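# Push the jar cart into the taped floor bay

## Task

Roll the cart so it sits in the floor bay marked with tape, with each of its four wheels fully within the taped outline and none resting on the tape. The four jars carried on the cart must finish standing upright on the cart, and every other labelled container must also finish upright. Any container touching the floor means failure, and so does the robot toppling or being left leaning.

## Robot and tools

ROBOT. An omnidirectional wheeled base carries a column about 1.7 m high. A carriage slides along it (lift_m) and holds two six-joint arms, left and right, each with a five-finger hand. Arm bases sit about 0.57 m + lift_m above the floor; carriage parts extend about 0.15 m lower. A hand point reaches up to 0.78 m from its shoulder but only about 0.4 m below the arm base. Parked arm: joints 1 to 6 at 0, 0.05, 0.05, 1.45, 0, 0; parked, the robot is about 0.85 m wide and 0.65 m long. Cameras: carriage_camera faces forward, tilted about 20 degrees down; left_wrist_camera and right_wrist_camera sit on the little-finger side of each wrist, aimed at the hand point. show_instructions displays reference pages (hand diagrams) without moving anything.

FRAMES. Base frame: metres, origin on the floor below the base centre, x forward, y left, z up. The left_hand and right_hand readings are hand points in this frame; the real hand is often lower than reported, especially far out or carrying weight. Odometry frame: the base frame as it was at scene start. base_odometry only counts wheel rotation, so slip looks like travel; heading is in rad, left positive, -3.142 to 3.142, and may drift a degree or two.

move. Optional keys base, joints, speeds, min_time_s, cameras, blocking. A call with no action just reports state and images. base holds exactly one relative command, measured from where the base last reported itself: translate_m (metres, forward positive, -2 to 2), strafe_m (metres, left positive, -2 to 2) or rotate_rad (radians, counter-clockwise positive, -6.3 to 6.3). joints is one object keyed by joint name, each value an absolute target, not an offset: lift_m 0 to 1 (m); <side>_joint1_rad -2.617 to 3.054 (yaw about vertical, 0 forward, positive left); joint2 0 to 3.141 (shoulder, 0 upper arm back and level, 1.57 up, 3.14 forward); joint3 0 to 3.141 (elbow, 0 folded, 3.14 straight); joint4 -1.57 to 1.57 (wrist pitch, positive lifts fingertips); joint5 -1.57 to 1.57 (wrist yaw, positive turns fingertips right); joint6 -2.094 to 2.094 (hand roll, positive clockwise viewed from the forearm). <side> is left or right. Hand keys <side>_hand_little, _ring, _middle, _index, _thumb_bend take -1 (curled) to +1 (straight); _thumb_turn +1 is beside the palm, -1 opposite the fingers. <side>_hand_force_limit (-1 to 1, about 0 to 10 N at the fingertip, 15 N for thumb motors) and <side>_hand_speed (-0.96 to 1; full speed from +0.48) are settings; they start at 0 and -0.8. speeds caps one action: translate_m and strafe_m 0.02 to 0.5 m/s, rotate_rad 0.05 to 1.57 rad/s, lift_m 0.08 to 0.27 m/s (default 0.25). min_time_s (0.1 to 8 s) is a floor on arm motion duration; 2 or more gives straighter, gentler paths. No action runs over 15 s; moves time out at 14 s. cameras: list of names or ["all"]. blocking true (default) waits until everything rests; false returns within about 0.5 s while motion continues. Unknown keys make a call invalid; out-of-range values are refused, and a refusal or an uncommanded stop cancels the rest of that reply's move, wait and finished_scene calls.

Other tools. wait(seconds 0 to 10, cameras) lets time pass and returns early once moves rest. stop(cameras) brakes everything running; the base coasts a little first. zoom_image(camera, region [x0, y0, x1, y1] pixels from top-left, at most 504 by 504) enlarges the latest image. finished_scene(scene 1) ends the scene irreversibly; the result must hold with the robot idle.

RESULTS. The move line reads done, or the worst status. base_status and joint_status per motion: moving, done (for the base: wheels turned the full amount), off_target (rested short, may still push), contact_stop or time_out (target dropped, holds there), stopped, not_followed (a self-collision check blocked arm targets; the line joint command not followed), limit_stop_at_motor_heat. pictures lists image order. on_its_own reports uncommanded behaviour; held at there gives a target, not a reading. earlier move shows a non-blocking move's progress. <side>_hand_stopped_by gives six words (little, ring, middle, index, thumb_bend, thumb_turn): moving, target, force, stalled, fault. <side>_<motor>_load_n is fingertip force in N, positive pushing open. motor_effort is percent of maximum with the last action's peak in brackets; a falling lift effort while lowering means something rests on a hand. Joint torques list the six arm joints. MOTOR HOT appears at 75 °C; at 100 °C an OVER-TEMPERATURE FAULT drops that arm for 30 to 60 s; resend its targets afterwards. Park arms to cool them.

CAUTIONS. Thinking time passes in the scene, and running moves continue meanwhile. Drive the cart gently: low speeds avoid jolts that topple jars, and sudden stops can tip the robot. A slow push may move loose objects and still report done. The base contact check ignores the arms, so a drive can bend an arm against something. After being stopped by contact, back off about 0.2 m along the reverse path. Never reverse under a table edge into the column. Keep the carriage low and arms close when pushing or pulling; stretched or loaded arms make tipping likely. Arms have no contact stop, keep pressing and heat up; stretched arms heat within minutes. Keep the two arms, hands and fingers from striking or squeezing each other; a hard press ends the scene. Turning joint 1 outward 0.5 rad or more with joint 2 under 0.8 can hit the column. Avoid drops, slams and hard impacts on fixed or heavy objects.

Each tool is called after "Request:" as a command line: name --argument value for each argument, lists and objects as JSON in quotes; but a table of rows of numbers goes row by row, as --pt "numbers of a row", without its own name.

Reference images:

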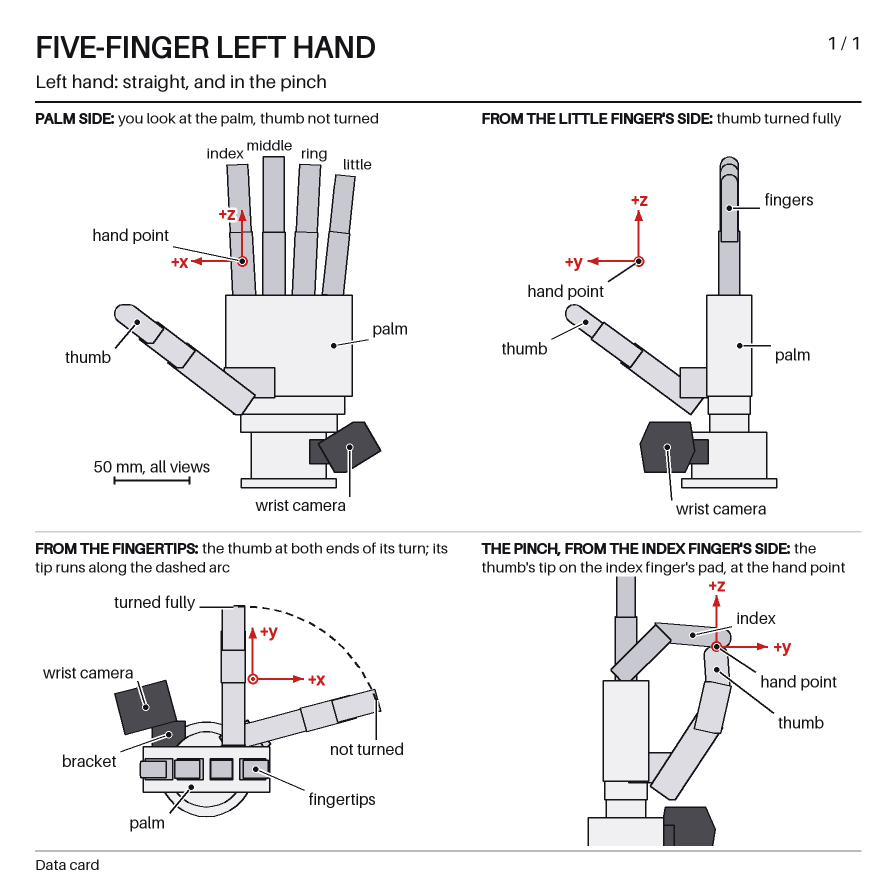

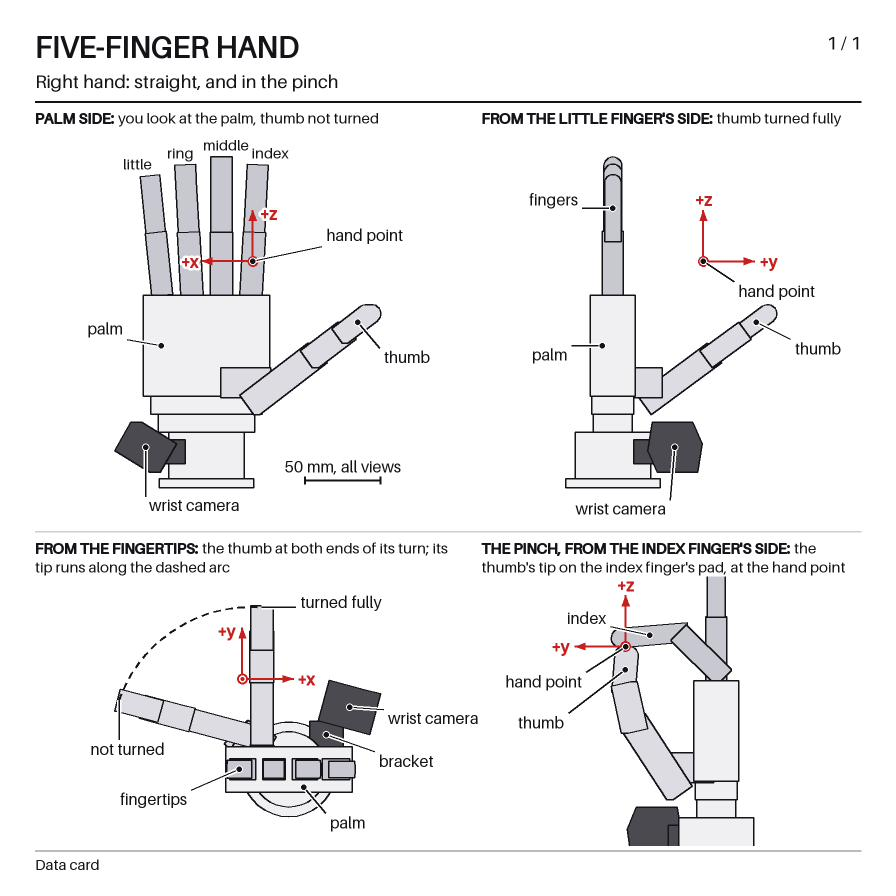

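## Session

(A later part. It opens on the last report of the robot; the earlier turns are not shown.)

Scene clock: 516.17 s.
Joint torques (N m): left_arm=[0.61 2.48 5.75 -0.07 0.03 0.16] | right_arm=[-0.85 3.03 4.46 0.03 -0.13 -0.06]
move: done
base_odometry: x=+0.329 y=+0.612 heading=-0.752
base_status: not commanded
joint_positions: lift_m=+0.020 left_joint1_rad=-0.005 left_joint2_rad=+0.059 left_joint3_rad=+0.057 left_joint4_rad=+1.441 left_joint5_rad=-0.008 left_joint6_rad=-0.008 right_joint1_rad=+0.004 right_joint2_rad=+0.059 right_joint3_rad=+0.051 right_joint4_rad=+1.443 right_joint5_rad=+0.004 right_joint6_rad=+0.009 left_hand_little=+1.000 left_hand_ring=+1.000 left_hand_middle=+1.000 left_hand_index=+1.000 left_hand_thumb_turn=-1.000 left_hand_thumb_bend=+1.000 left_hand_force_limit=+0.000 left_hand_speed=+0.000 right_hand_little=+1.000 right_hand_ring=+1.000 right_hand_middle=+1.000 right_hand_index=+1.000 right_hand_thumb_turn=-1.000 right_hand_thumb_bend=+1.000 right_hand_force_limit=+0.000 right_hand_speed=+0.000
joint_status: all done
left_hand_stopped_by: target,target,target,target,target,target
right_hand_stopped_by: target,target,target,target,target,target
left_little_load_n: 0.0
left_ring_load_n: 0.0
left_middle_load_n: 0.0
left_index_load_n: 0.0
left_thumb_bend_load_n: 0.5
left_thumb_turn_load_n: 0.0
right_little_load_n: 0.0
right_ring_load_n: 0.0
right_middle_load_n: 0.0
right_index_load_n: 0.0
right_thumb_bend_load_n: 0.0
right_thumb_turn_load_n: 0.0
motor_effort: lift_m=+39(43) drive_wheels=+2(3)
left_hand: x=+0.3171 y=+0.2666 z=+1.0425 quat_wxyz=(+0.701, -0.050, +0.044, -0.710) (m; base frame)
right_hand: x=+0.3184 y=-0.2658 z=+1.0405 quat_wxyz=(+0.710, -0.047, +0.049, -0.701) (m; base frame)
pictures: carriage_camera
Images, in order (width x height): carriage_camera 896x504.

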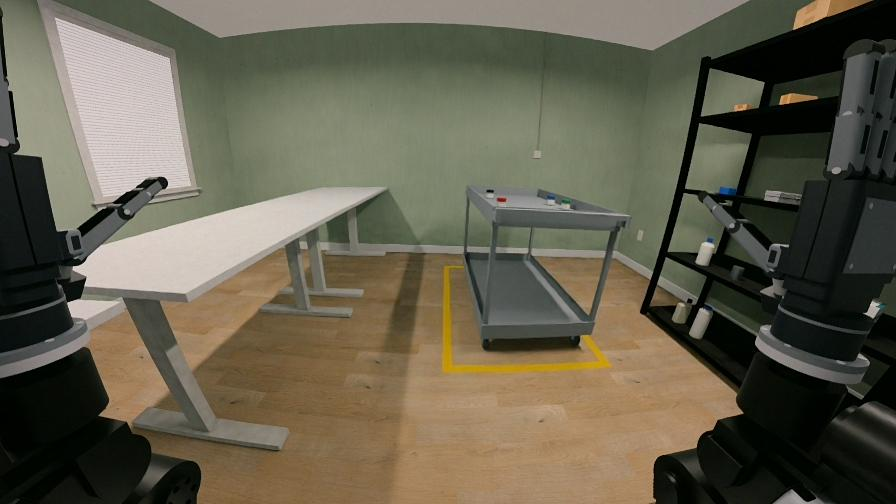

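Request:
move --base '{"strafe_m": -0.8}' --speeds '{"strafe_m": 0.25}' --cameras '["carriage_camera"]'

Request:
zoom_image --camera "carriage_camera" --region '[300, 160, 520, 380]'

Scene clock: 541.30 s.
Joint torques (N m): left_arm=[0.57 2.47 5.75 -0.04 0.01 0.16] | right_arm=[-0.8 3 4.48 0.03 -0.13 -0.06]
move: done
base_odometry: x=-0.218 y=+0.027 heading=-0.752
base_status: done
joint_positions: lift_m=+0.020 left_joint1_rad=-0.005 left_joint2_rad=+0.059 left_joint3_rad=+0.057 left_joint4_rad=+1.441 left_joint5_rad=-0.007 left_joint6_rad=-0.008 right_joint1_rad=+0.003 right_joint2_rad=+0.059 right_joint3_rad=+0.051 right_joint4_rad=+1.443 right_joint5_rad=+0.004 right_joint6_rad=+0.009 left_hand_little=+1.000 left_hand_ring=+1.000 left_hand_middle=+1.000 left_hand_index=+1.000 left_hand_thumb_turn=-1.000 left_hand_thumb_bend=+1.000 left_hand_force_limit=+0.000 left_hand_speed=+0.000 right_hand_little=+1.000 right_hand_ring=+1.000 right_hand_middle=+1.000 right_hand_index=+1.000 right_hand_thumb_turn=-1.000 right_hand_thumb_bend=+1.000 right_hand_force_limit=+0.000 right_hand_speed=+0.000
joint_status: not commanded
left_hand_stopped_by: target,target,target,target,target,target
right_hand_stopped_by: target,target,target,target,target,target
left_little_load_n: 0.0
left_ring_load_n: 0.0
left_middle_load_n: 0.0
left_index_load_n: 0.0
left_thumb_bend_load_n: 0.0
left_thumb_turn_load_n: 0.0
right_little_load_n: 0.0
right_ring_load_n: 0.0
right_middle_load_n: 0.0
right_index_load_n: 0.0
right_thumb_bend_load_n: 0.0
right_thumb_turn_load_n: 0.0
motor_effort: lift_m=+39(39) drive_wheels=-3(14)
left_hand: x=+0.3171 y=+0.2665 z=+1.0424 quat_wxyz=(+0.701, -0.049, +0.044, -0.710) (m; base frame)
right_hand: x=+0.3184 y=-0.2659 z=+1.0405 quat_wxyz=(+0.710, -0.047, +0.050, -0.701) (m; base frame)
pictures: carriage_camera
Images, in order (width x height): carriage_camera 896x504.

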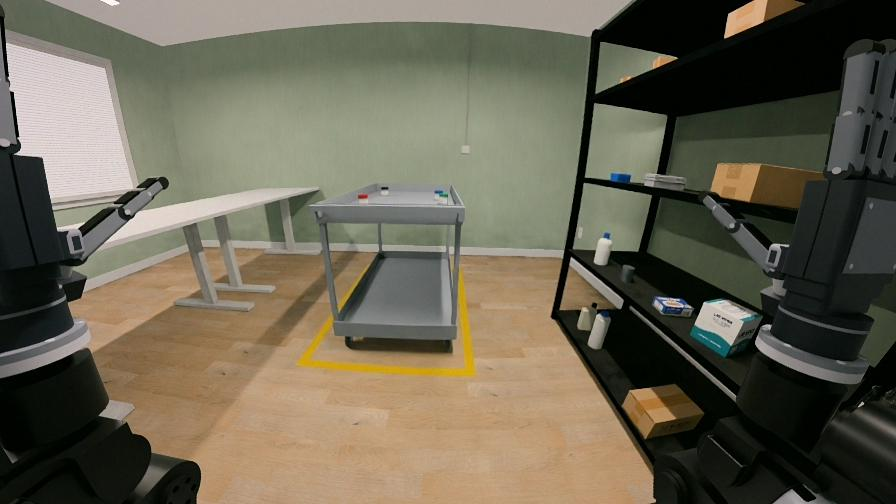

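Scaled by 2.291 from the camera's 896x504 image, which has a finer 1280x720 frame.

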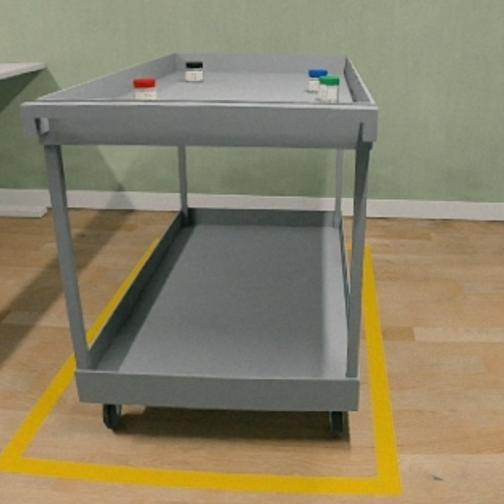

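Request:
move --base '{"strafe_m": -0.17}' --speeds '{"strafe_m": 0.15}' --cameras '["carriage_camera"]'

Request:
zoom_image --camera "carriage_camera" --region '[360, 220, 480, 380]'

Scene clock: 551.00 s.
Joint torques (N m): left_arm=[0.58 2.45 5.78 -0.08 0.02 0.15] | right_arm=[-0.81 3 4.45 0.01 -0.13 -0.07]
move: done
base_odometry: x=-0.334 y=-0.097 heading=-0.752
base_status: done
joint_positions: lift_m=+0.020 left_joint1_rad=-0.005 left_joint2_rad=+0.059 left_joint3_rad=+0.057 left_joint4_rad=+1.444 left_joint5_rad=-0.007 left_joint6_rad=-0.008 right_joint1_rad=+0.003 right_joint2_rad=+0.059 right_joint3_rad=+0.051 right_joint4_rad=+1.444 right_joint5_rad=+0.004 right_joint6_rad=+0.009 left_hand_little=+1.000 left_hand_ring=+1.000 left_hand_middle=+1.000 left_hand_index=+1.000 left_hand_thumb_turn=-1.000 left_hand_thumb_bend=+1.000 left_hand_force_limit=+0.000 left_hand_speed=+0.000 right_hand_little=+1.000 right_hand_ring=+1.000 right_hand_middle=+1.000 right_hand_index=+1.000 right_hand_thumb_turn=-1.000 right_hand_thumb_bend=+1.000 right_hand_force_limit=+0.000 right_hand_speed=+0.000
joint_status: not commanded
left_hand_stopped_by: target,target,target,target,target,target
right_hand_stopped_by: target,target,target,target,target,target
left_little_load_n: 0.0
left_ring_load_n: 0.0
left_middle_load_n: 0.0
left_index_load_n: 0.0
left_thumb_bend_load_n: 0.0
left_thumb_turn_load_n: 0.0
right_little_load_n: 0.0
right_ring_load_n: 0.0
right_middle_load_n: 0.0
right_index_load_n: 0.0
right_thumb_bend_load_n: 0.0
right_thumb_turn_load_n: 0.0
motor_effort: lift_m=+39(39) drive_wheels=-3(12)
left_hand: x=+0.3163 y=+0.2664 z=+1.0427 quat_wxyz=(+0.701, -0.048, +0.043, -0.710) (m; base frame)
right_hand: x=+0.3180 y=-0.2659 z=+1.0407 quat_wxyz=(+0.710, -0.046, +0.049, -0.701) (m; base frame)
pictures: carriage_camera
Images, in order (width x height): carriage_camera 896x504.

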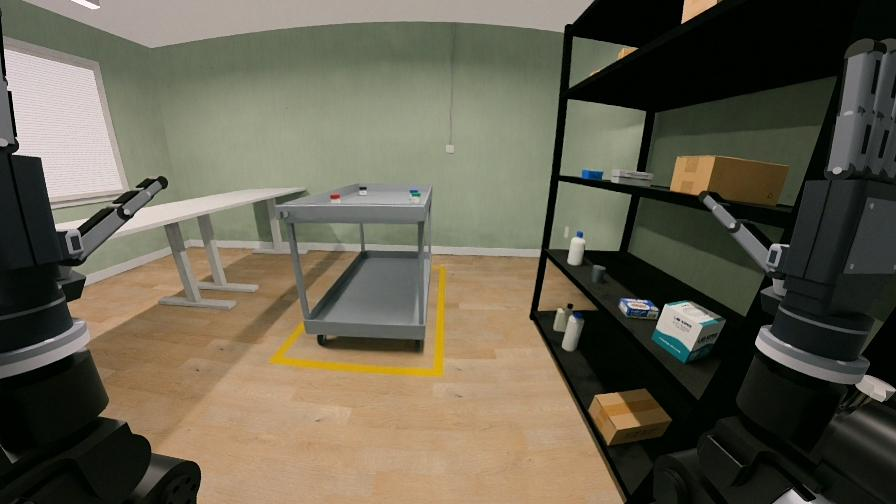

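Scaled by 3.150 from the camera's 896x504 image, which has a finer 1280x720 frame.

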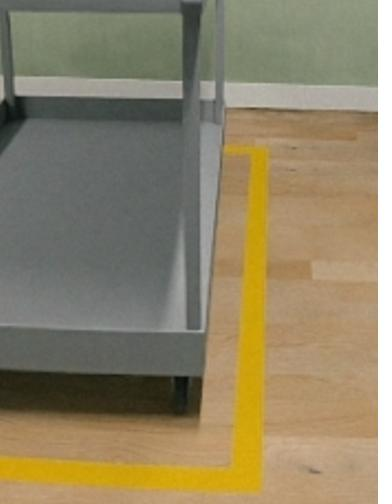

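Request:
finished_scene

The scene is finished: the task was done.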